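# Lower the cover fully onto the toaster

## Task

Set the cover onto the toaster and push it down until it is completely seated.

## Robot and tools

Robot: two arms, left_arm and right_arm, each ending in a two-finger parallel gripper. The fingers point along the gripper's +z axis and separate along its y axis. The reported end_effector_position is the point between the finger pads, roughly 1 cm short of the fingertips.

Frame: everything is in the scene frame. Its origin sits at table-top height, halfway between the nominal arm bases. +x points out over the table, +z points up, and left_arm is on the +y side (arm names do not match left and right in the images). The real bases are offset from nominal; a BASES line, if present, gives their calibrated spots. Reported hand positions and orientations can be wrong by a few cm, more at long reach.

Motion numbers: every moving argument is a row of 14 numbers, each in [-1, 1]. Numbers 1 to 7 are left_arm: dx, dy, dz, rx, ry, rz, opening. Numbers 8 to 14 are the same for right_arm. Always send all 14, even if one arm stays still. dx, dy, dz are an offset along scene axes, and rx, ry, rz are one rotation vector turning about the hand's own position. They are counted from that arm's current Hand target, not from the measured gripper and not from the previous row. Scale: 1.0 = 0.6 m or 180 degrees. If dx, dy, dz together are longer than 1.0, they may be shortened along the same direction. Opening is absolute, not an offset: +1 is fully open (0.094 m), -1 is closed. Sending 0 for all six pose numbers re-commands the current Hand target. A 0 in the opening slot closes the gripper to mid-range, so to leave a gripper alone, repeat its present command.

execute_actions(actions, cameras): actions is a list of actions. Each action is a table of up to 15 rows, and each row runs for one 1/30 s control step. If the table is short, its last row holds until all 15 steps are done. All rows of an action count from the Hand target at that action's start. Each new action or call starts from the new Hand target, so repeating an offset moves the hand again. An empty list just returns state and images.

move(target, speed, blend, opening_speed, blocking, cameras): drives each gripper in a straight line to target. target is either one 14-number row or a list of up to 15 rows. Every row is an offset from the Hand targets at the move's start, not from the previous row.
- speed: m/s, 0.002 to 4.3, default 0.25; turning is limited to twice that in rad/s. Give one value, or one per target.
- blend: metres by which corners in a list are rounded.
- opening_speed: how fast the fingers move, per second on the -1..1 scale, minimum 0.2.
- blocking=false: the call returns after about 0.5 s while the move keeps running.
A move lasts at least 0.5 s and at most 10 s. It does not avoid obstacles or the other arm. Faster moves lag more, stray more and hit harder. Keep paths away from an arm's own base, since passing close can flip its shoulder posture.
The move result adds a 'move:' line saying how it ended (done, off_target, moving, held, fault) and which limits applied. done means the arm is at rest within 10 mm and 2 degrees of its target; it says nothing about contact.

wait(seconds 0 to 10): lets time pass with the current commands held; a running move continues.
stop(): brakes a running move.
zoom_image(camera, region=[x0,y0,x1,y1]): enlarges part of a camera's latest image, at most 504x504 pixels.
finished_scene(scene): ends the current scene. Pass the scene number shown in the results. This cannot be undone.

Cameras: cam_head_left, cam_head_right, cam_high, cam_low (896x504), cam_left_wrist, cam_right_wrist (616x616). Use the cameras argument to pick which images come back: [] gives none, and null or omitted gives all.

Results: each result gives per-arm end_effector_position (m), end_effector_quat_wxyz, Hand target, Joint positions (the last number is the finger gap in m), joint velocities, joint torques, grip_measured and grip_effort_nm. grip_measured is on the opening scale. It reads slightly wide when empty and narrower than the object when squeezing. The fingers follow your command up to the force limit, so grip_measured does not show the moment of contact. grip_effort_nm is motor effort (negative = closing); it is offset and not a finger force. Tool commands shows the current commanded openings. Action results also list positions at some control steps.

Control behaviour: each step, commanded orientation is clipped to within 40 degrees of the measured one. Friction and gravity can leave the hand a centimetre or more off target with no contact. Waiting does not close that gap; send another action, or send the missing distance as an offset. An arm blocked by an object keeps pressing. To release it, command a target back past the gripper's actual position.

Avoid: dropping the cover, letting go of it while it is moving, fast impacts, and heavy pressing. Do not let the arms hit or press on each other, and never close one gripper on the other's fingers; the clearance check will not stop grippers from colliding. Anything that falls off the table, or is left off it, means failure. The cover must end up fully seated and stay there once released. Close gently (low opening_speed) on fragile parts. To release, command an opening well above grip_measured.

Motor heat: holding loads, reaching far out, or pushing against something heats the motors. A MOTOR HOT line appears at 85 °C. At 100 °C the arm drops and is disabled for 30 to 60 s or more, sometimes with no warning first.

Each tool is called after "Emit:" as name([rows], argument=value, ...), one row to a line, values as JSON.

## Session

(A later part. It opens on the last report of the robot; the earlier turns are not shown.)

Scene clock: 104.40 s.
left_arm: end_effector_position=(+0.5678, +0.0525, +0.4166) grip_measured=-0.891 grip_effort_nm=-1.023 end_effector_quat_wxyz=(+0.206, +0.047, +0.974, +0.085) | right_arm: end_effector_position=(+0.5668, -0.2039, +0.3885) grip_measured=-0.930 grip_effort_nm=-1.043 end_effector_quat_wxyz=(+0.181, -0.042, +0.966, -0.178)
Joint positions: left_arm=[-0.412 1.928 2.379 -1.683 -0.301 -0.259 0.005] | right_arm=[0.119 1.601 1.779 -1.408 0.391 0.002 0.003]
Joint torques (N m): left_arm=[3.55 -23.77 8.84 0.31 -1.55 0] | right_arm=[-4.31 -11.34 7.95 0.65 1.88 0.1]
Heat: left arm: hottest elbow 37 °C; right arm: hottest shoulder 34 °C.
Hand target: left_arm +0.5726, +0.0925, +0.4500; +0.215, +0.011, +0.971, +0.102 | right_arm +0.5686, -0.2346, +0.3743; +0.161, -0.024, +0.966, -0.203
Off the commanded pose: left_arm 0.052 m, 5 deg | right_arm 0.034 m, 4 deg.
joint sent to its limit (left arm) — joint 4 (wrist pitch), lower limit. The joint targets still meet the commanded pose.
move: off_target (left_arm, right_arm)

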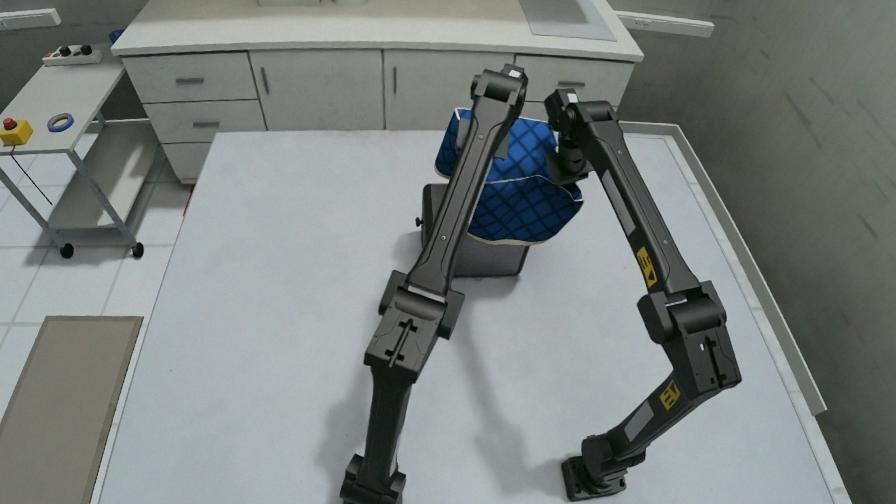

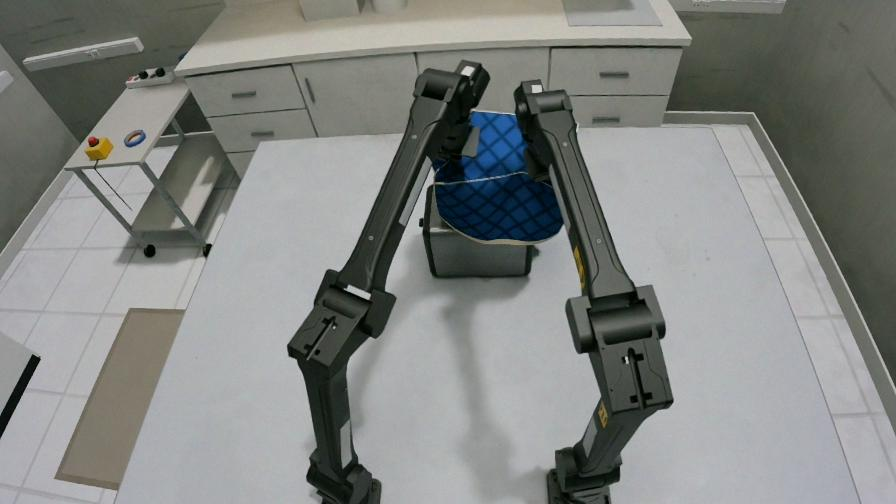

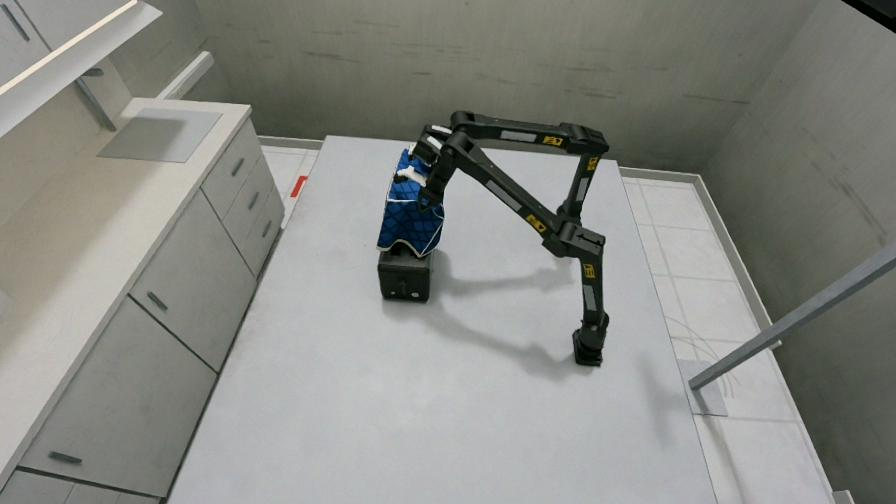

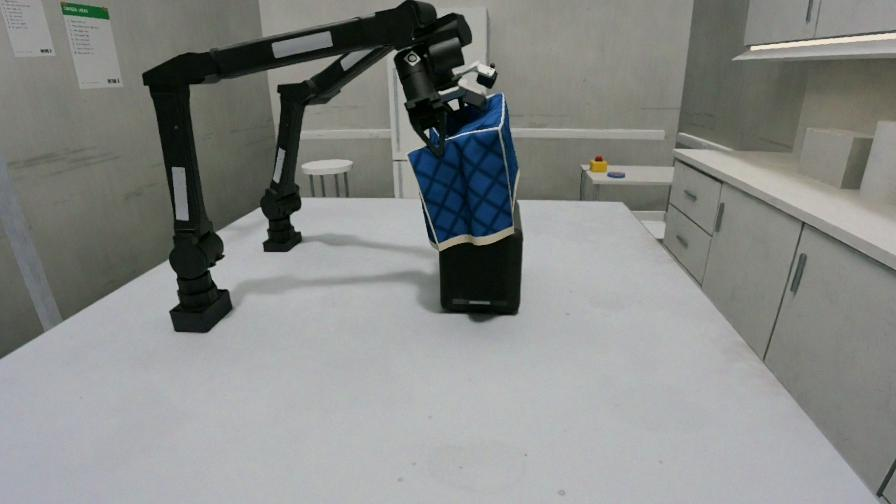

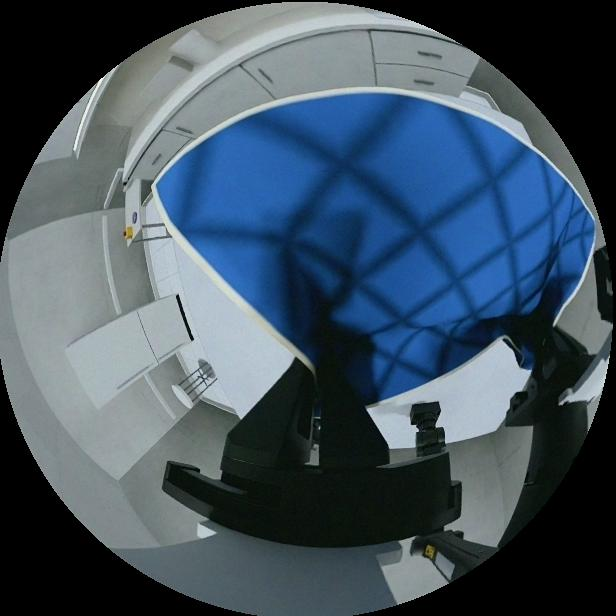

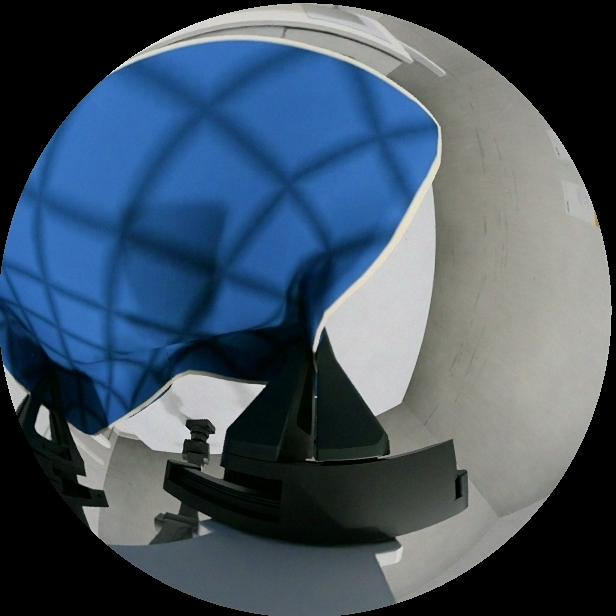

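Emit:
move([
  [0.05,0.03,0.06,0,0,0,-1,0.04,0.0,0.0,0,0,0,-1],
  [0.06,0.12,0.06,0.0,0,0,-1,0.06,0.06,0,0.03,0,0,-1],
  [0.06,0.12,-0.03,0.0,0,0,-1,0.06,0.06,-0.03,0.03,0,0,-1],
], speed=0.15)

Emit:
zoom_image(camera="cam_low", region=[350, 60, 600, 330])

Emit:
zoom_image(camera="cam_high", region=[340, 130, 500, 320])

Emit:
zoom_image(camera="cam_head_right", region=[360, 50, 600, 300])

Scene clock: 112.17 s.
left_arm: end_effector_position=(+0.5945, +0.0980, +0.4139) grip_measured=-0.891 grip_effort_nm=-1.023 end_effector_quat_wxyz=(+0.199, +0.059, +0.975, +0.076) | right_arm: end_effector_position=(+0.5951, -0.1623, +0.3829) grip_measured=-0.930 grip_effort_nm=-1.038 end_effector_quat_wxyz=(+0.188, -0.049, +0.972, -0.133)
Joint positions: left_arm=[-0.317 1.96 2.425 -1.679 -0.243 -0.147 0.005] | right_arm=[0.16 1.683 1.877 -1.416 0.314 0.041 0.003]
Joint torques (N m): left_arm=[6.59 -23.3 7.65 0.69 -1.84 0.08] | right_arm=[-5.07 -11.16 8.01 0.68 1.72 0.36]
Heat: left arm: hottest elbow 38 °C; right arm: hottest shoulder 33 °C.
Hand target: left_arm +0.6086, +0.1645, +0.4319; +0.215, +0.011, +0.971, +0.102 | right_arm +0.6046, -0.1987, +0.3562; +0.162, -0.016, +0.974, -0.158
Off the commanded pose: left_arm 0.070 m, 7 deg | right_arm 0.046 m, 6 deg.
move: off_target (left_arm, right_arm)

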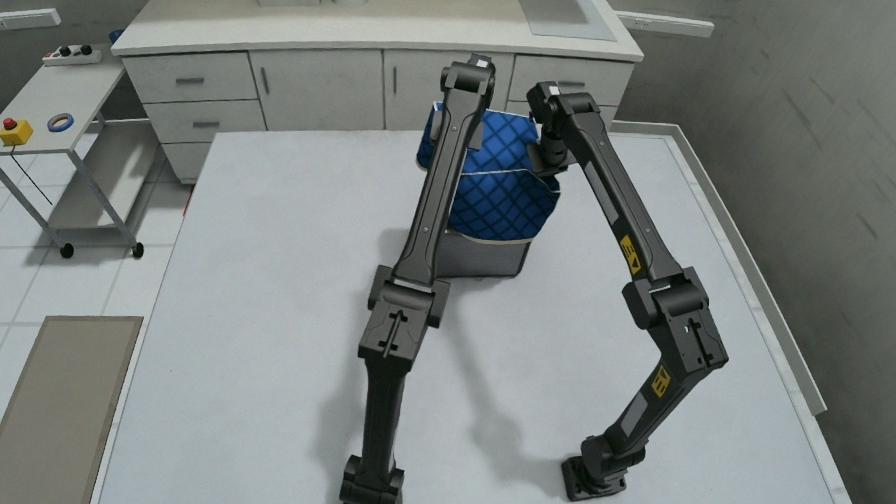

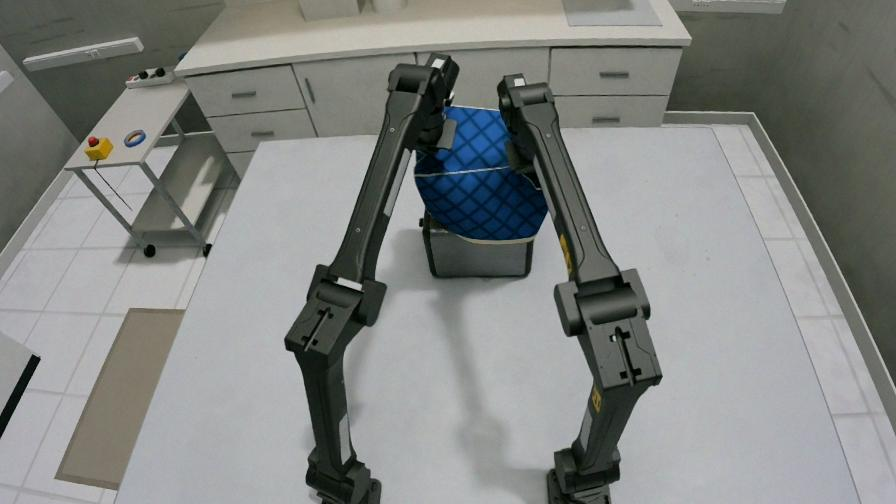

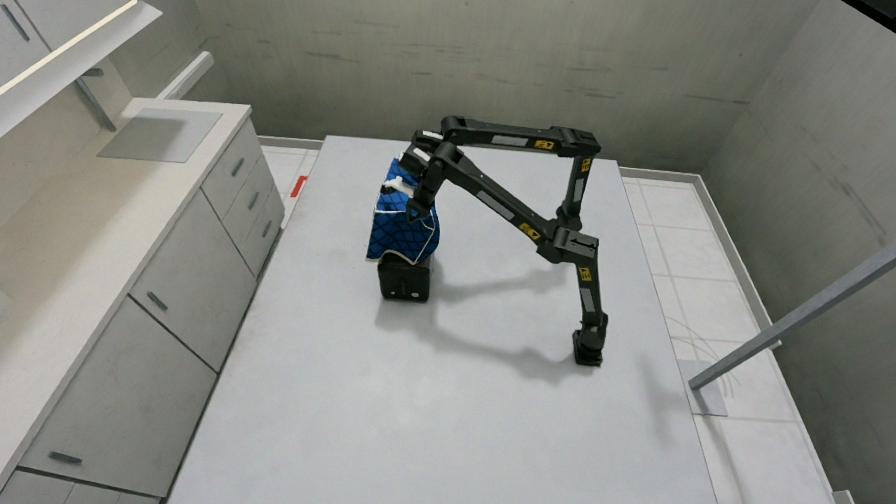

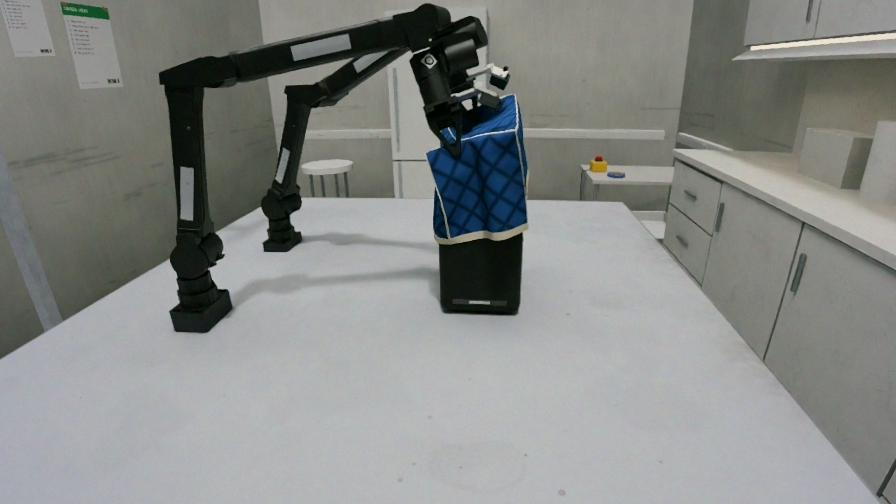

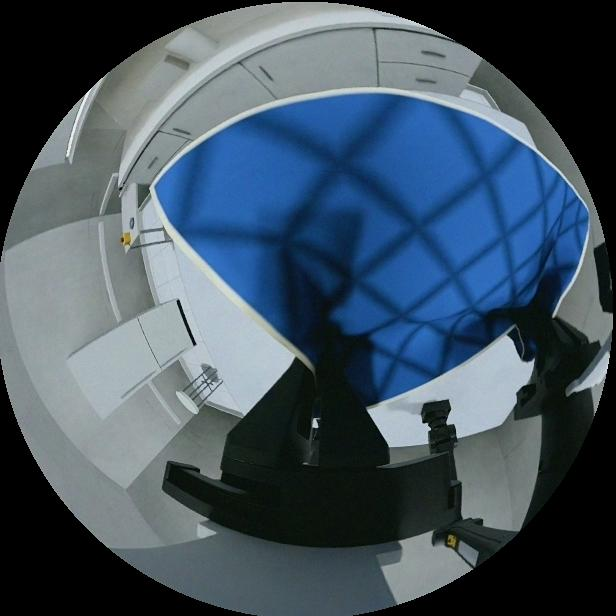

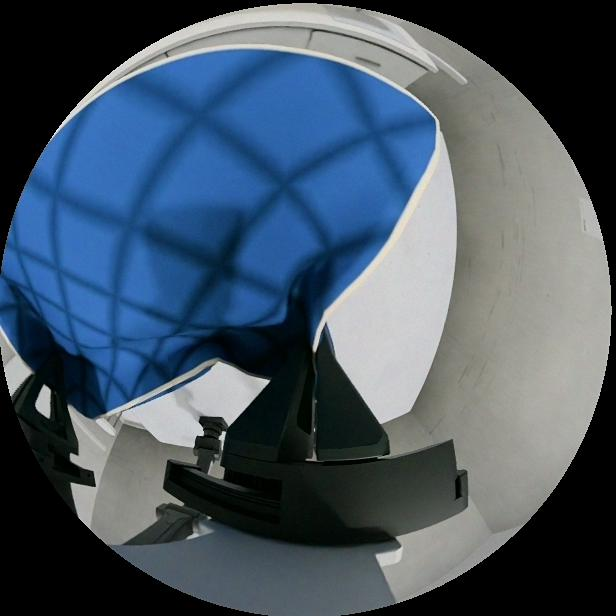

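Scaled by 1.867.

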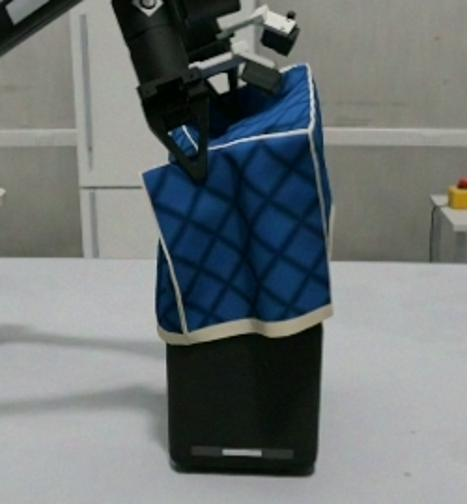

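Scaled by 2.653.

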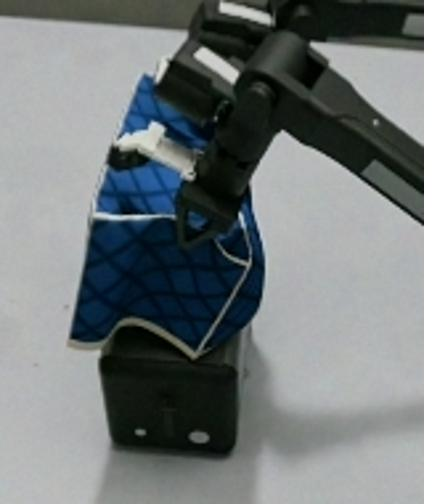

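Scaled by 2.016.

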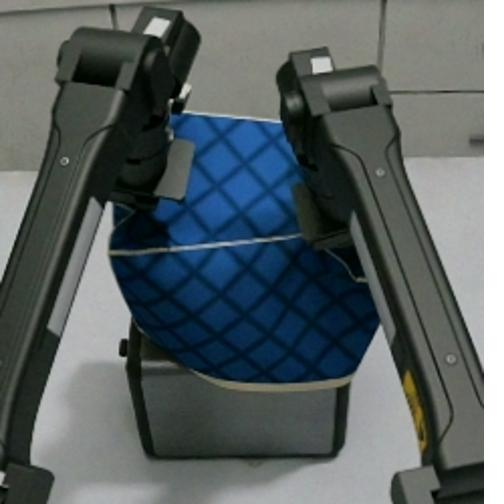

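Emit:
move([
  [0,0.06,0.05,0.02,0,0,-1,0,0.03,0.0,0.06,0,0,-1],
  [0,0.09,0.05,0.13,0,0,-1,0,0.03,0,0.1,0,0,-1],
  [0.0,0.09,-0.1,0.13,0,0,-1,0,0.03,-0.05,0.1,0,0,-1],
], speed=0.15)

Emit:
zoom_image(camera="cam_low", region=[350, 60, 600, 330])

Emit:
zoom_image(camera="cam_high", region=[340, 130, 500, 320])

Emit:
zoom_image(camera="cam_head_right", region=[360, 50, 600, 300])

Scene clock: 123.77 s.
left_arm: end_effector_position=(+0.6062, +0.1565, +0.3475) grip_measured=-0.891 grip_effort_nm=-1.028 end_effector_quat_wxyz=(+0.204, +0.091, +0.936, +0.270) | right_arm: end_effector_position=(+0.5989, -0.1126, +0.3510) grip_measured=-0.929 grip_effort_nm=-1.048 end_effector_quat_wxyz=(+0.186, -0.048, +0.981, +0.033)
Joint positions: left_arm=[-0.315 1.877 2.048 -1.407 -0.617 -0.009 0.005] | right_arm=[0.147 1.68 1.803 -1.313 -0.015 0.089 0.003]
Joint torques (N m): left_arm=[5.54 -24.18 7.47 0.49 -1.98 0.23] | right_arm=[-8.53 -12.75 6.83 0.35 2.05 0.27]
Heat: left arm: hottest elbow 38 °C; right arm: hottest shoulder 33 °C.
Hand target: left_arm +0.6086, +0.2185, +0.3720; +0.208, +0.054, +0.930, +0.297 | right_arm +0.6046, -0.1807, +0.3264; +0.163, +0.009, +0.987, -0.003
Off the commanded pose: left_arm 0.067 m, 5 deg | right_arm 0.073 m, 8 deg.
move: off_target (left_arm, right_arm)

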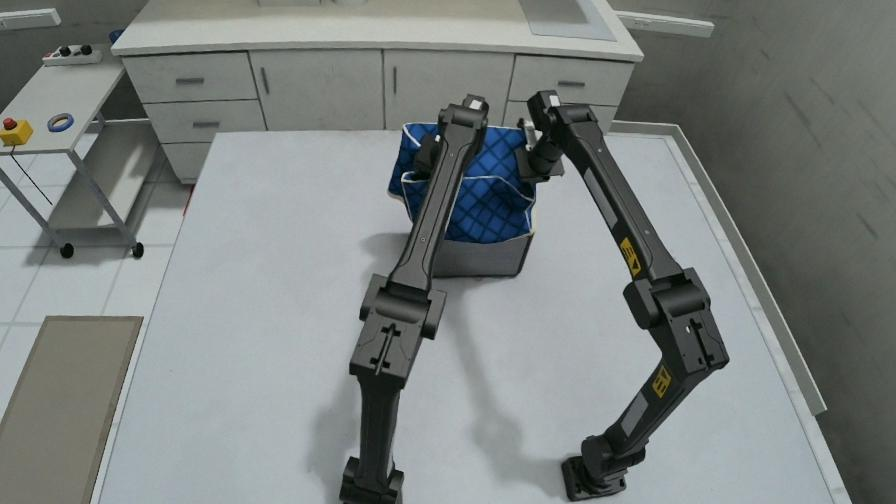

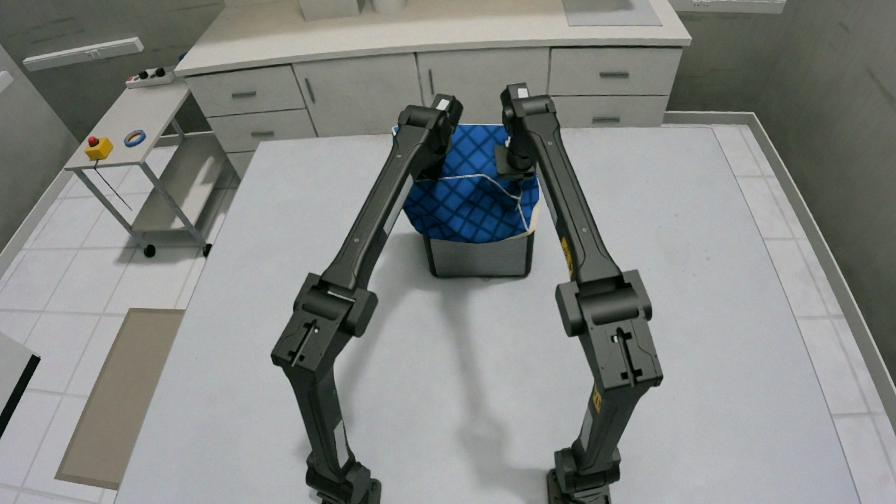

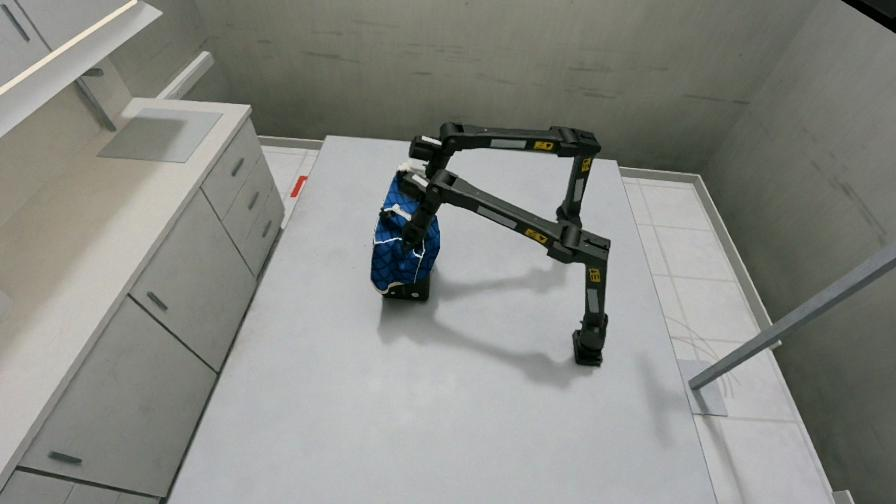

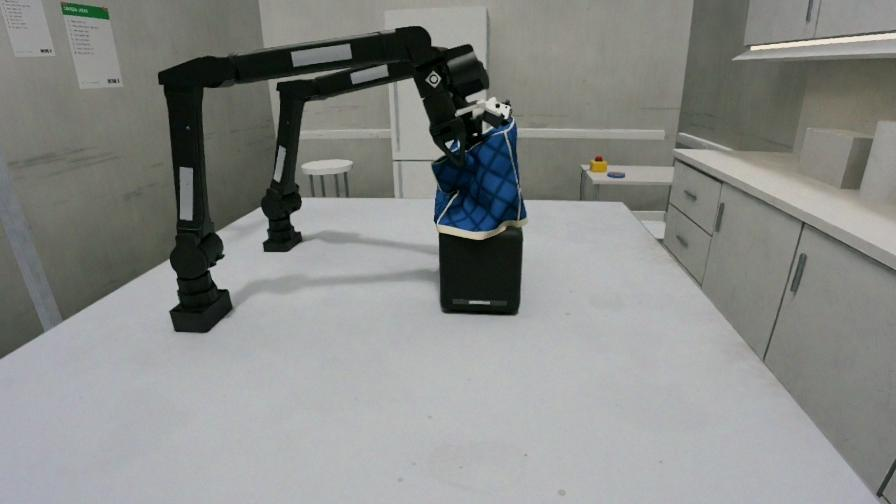

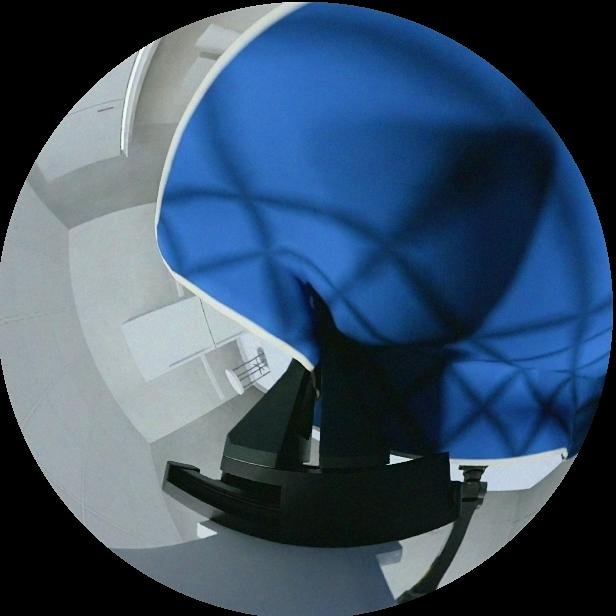

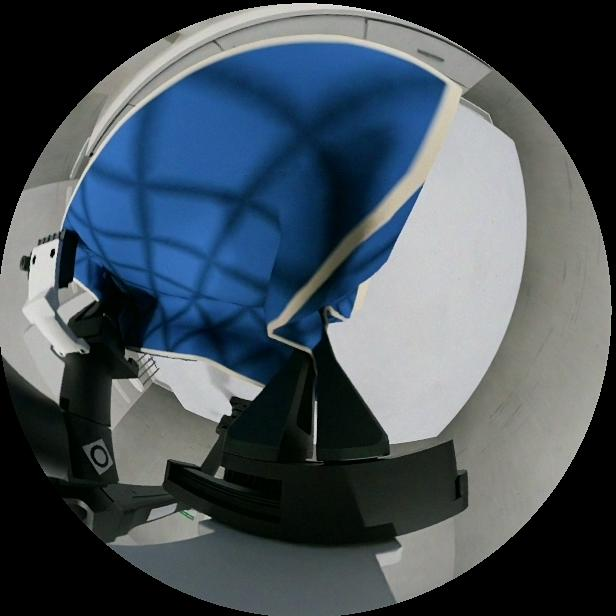

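Scaled by 1.867.

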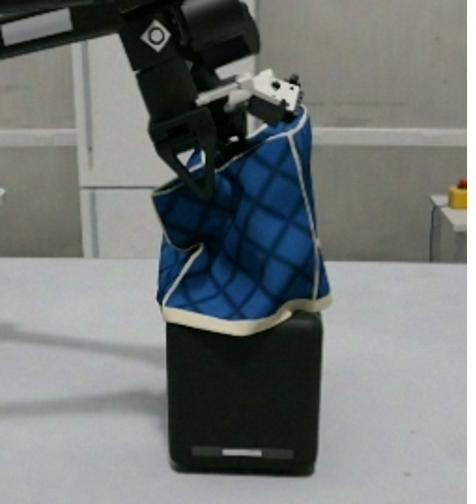

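Scaled by 2.653.

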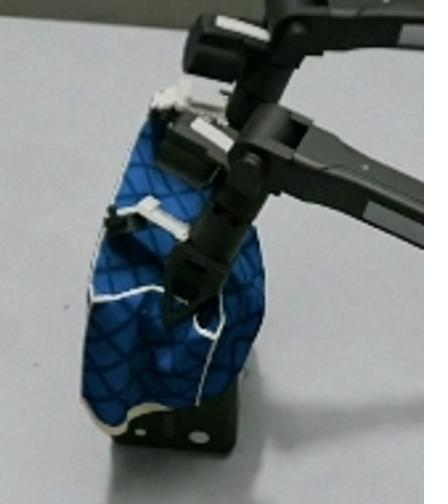

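Scaled by 2.016.

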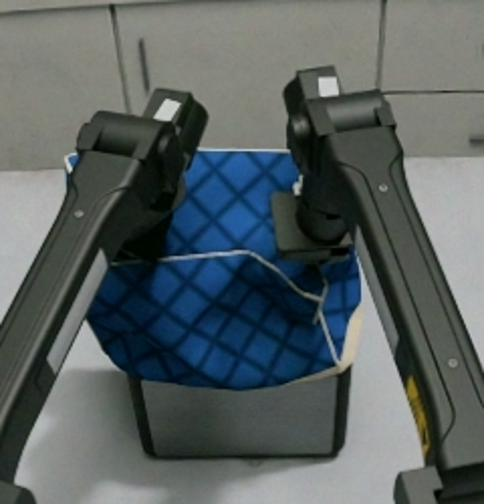

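Emit:
move([
  [0,-0.06,-0.05,0,0,0,-1,0,-0.03,-0.07,-0.06,0,0,-1],
  [0,-0.06,-0.18,-0.06,0,0,-1,0,-0.03,-0.2,-0.06,0,0,-1],
], speed=0.12)

Emit:
zoom_image(camera="cam_low", region=[350, 60, 600, 330])

Emit:
zoom_image(camera="cam_high", region=[340, 130, 500, 320])

Emit:
zoom_image(camera="cam_head_right", region=[360, 50, 600, 300])

Scene clock: 131.07 s.
left_arm: end_effector_position=(+0.6010, +0.1291, +0.3083) grip_measured=-0.891 grip_effort_nm=-1.023 end_effector_quat_wxyz=(+0.259, +0.058, +0.947, +0.182) | right_arm: end_effector_position=(+0.6066, -0.1365, +0.3043) grip_measured=-0.930 grip_effort_nm=-1.028 end_effector_quat_wxyz=(+0.257, -0.033, +0.965, -0.045)
Joint positions: left_arm=[-0.326 1.788 1.823 -1.156 -0.479 -0.088 0.005] | right_arm=[0.157 1.611 1.554 -1.01 0.165 0.082 0.003]
Joint torques (N m): left_arm=[5.89 -16.67 5.08 0.36 -0.67 0.06] | right_arm=[-7.3 -6.48 3.21 -0.12 2.12 -0.06]
Heat: left arm: hottest elbow 37 °C; right arm: hottest shoulder 33 °C.
Hand target: left_arm +0.6086, +0.1824, +0.2639; +0.213, +0.035, +0.954, +0.208 | right_arm +0.6045, -0.1987, +0.2062; +0.162, -0.006, +0.982, -0.096
Off the commanded pose: left_arm 0.070 m, 7 deg | right_arm 0.116 m, 13 deg.
move: off_target (left_arm, right_arm)

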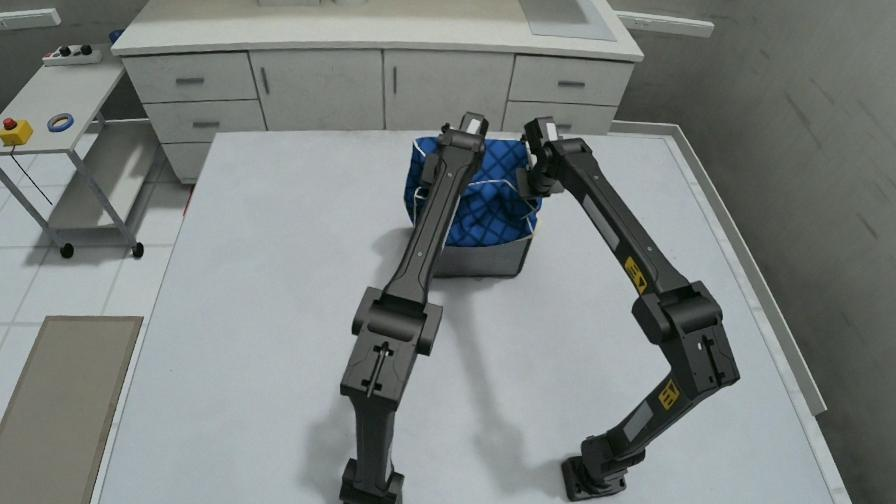

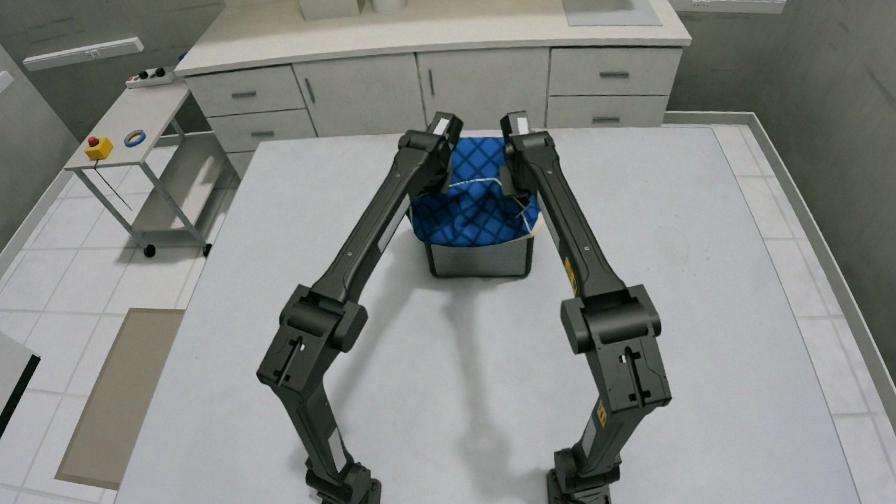

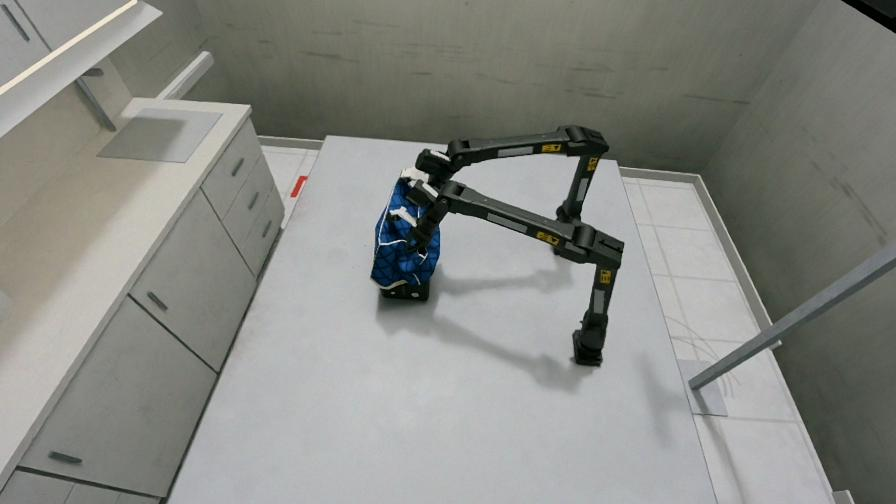

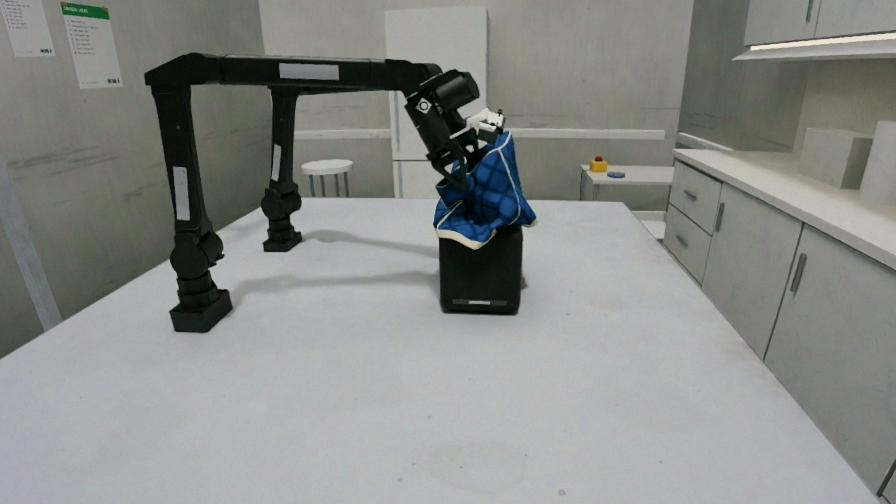

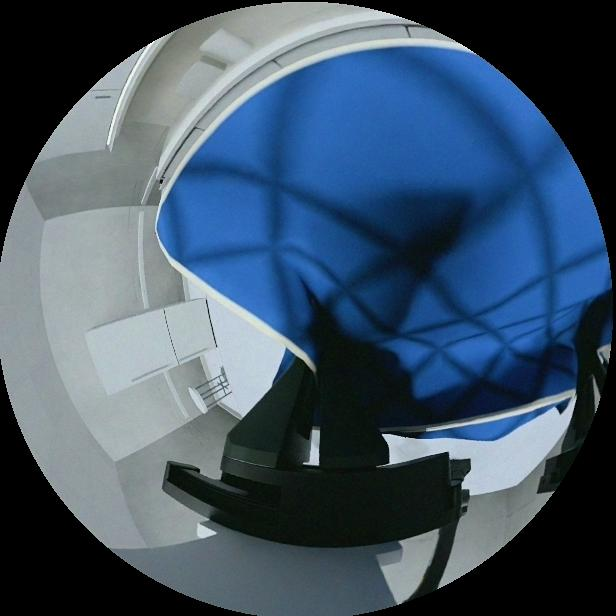

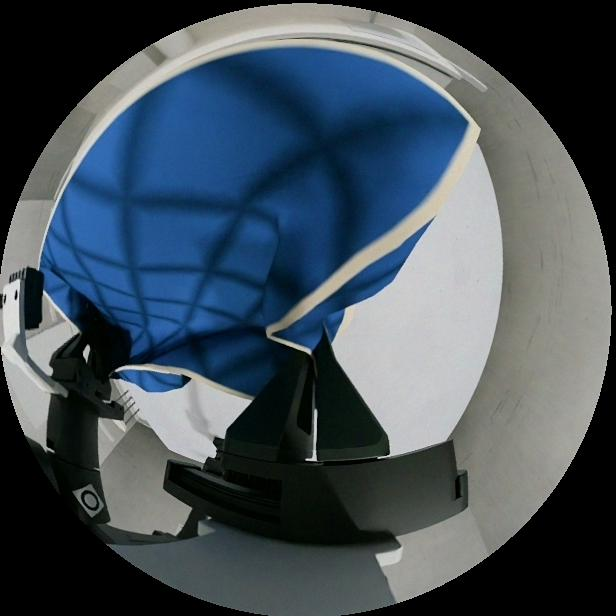

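Scaled by 1.867.

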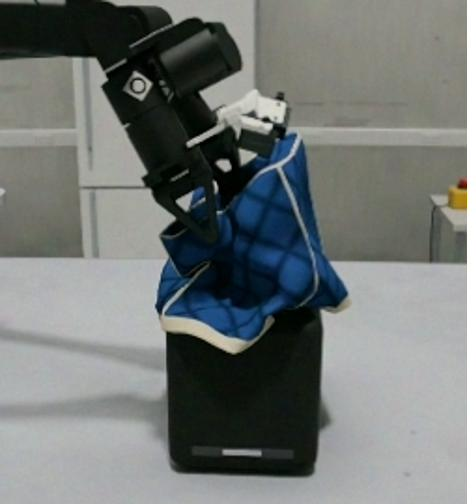

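Scaled by 2.653.

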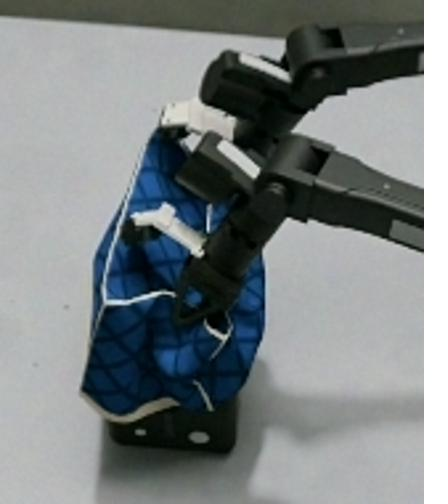

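Scaled by 2.016.

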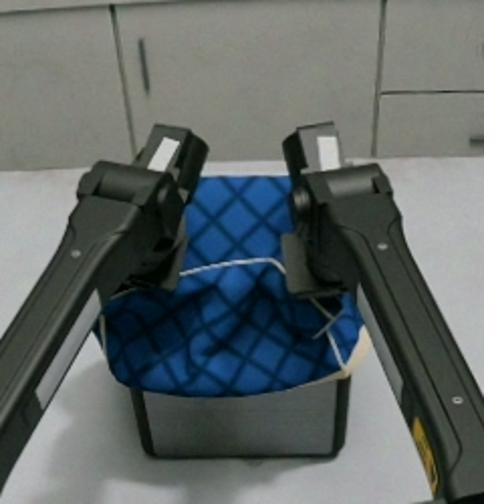

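Emit:
move([
  [0,-0.05,0.05,0,0,0,1,0,0.05,0.13,0,0,0,1],
  [0,-0.05,0.23,0,0,0,1,0,0.05,0.32,0,0,0,1],
  [0.03,-0.03,0.2,-0.215,0.003,0.505,1,0.03,0.1,0.29,0.13,0.033,-0.497,1],
], opening_speed=1.5)

Emit:
zoom_image(camera="cam_low", region=[350, 60, 600, 330])

Emit:
zoom_image(camera="cam_high", region=[340, 130, 500, 320])

Emit:
zoom_image(camera="cam_head_right", region=[360, 50, 600, 300])

Scene clock: 145.97 s.
left_arm: end_effector_position=(+0.6175, +0.1566, +0.3775) grip_measured=+0.998 grip_effort_nm=0.110 end_effector_quat_wxyz=(-0.092, +0.689, -0.709, +0.120) | right_arm: end_effector_position=(+0.6091, -0.1336, +0.3739) grip_measured=+0.998 grip_effort_nm=0.105 end_effector_quat_wxyz=(+0.059, +0.693, +0.715, +0.073)
Joint positions: left_arm=[-0.16 2.005 2.419 -1.681 -0.003 -1.697 0.094] | right_arm=[0.117 1.862 2.15 -1.672 0.006 1.693 0.094]
Joint torques (N m): left_arm=[0.97 -20.42 10.48 0.12 0.02 -0.02] | right_arm=[-1.85 -13.27 13.91 0.1 -0.01 0.27]
Heat: left arm: hottest elbow 36 °C; right arm: hottest wrist yaw 33 °C.
Hand target: left_arm +0.6266, +0.1645, +0.3840; +0.001, +0.706, -0.708, +0.000 | right_arm +0.6225, -0.1388, +0.3804; +0.001, +0.707, +0.707, +0.000
Off the commanded pose: left_arm 0.014 m, 17 deg | right_arm 0.016 m, 11 deg.
joint sent to its limit (left arm) — joint 4 (wrist pitch), lower limit. The joint targets are off in orientation, not in position.
joint sent to its limit (right arm) — joint 4 (wrist pitch), lower limit. The joint targets are off in orientation, not in position.
move: off_target (left_arm, right_arm)

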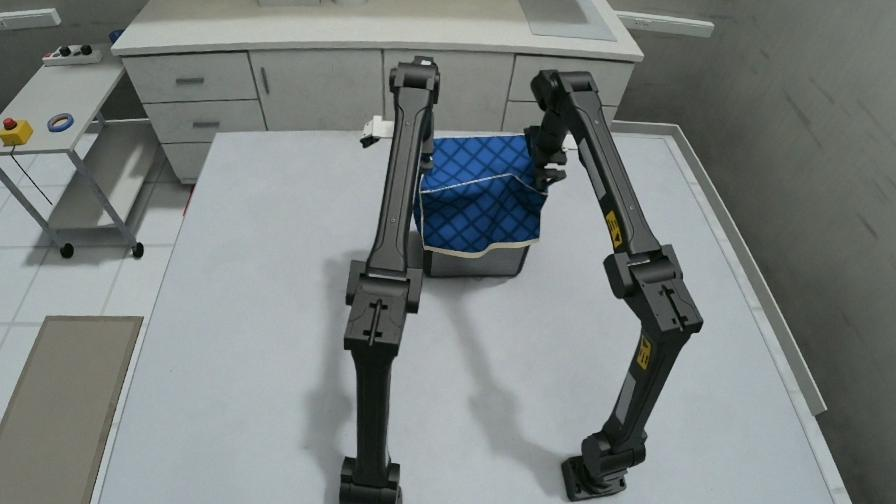

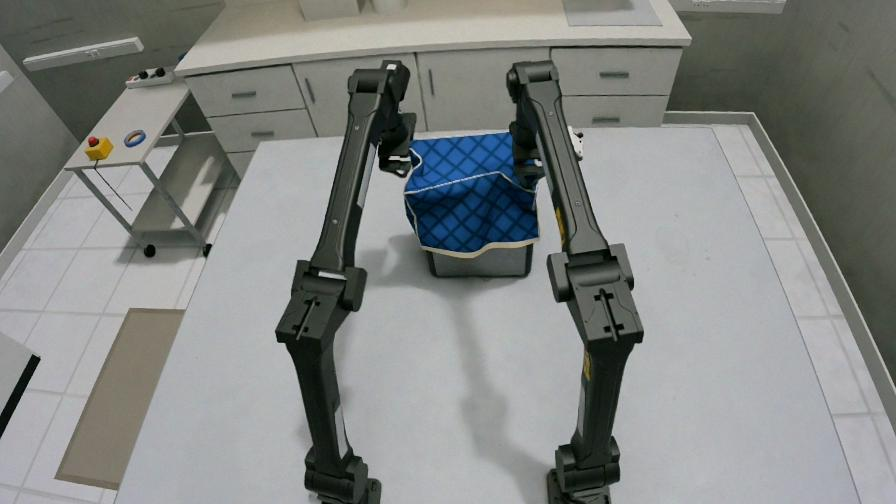

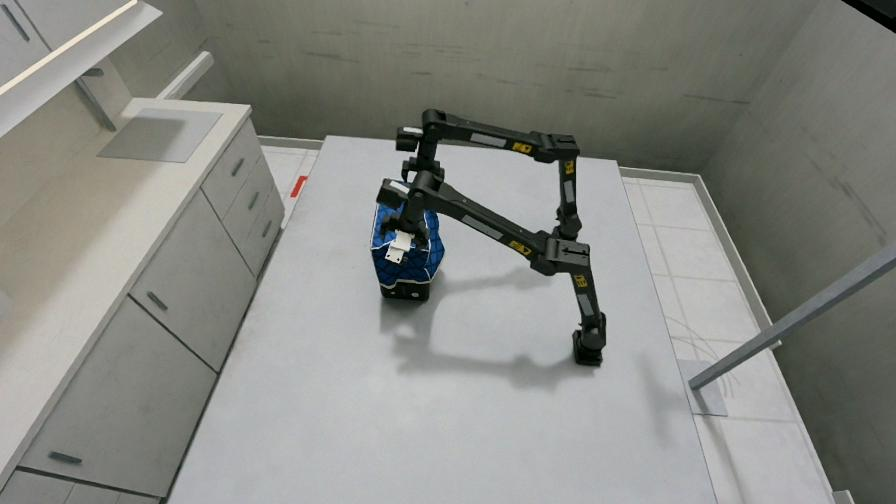

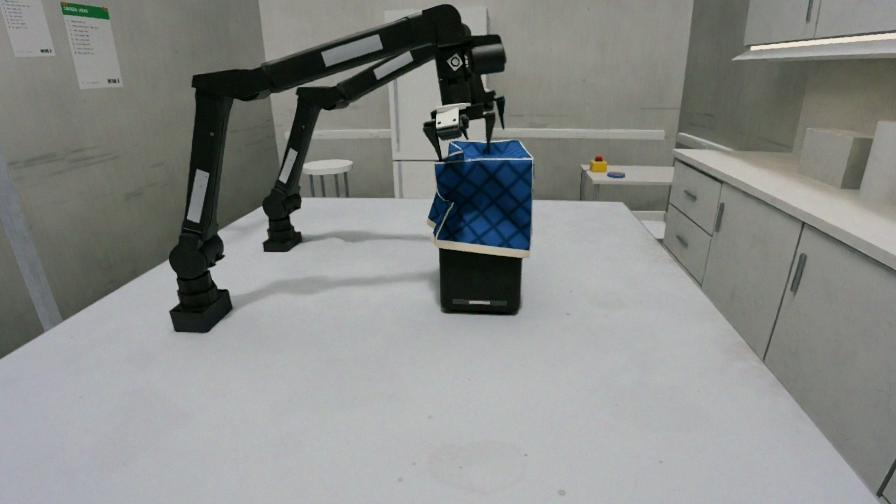

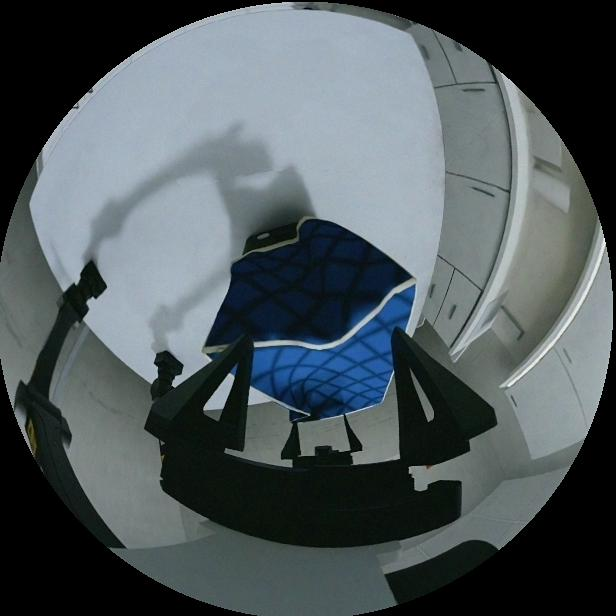

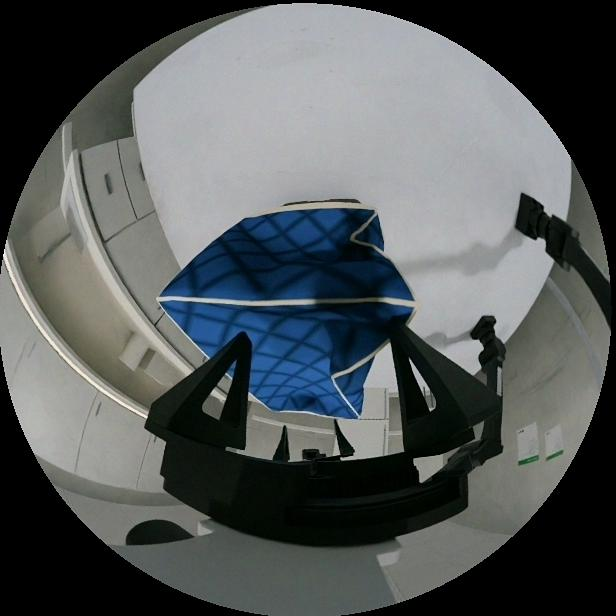

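Scaled by 1.867.

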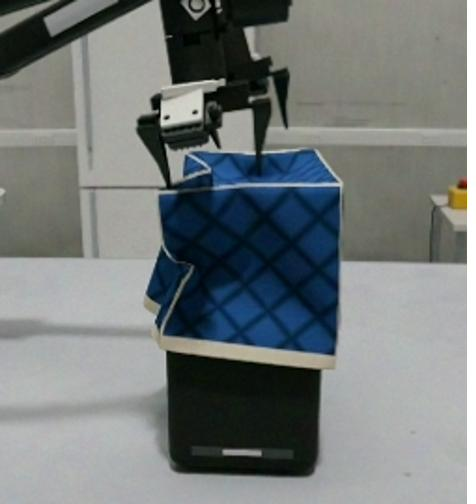

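Scaled by 2.653.

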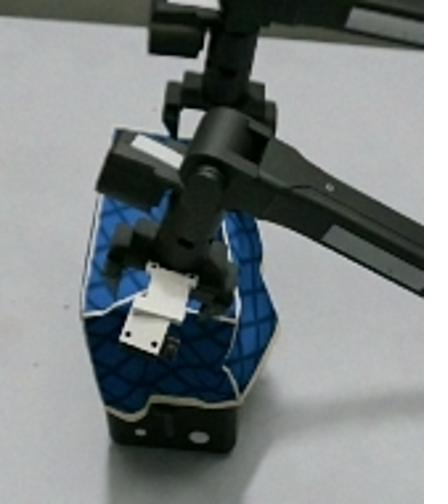

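Scaled by 2.016.

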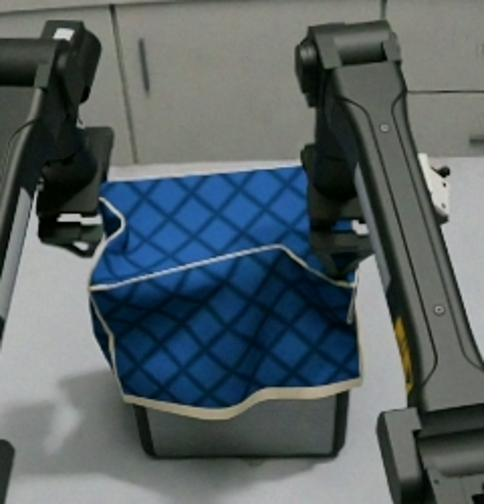

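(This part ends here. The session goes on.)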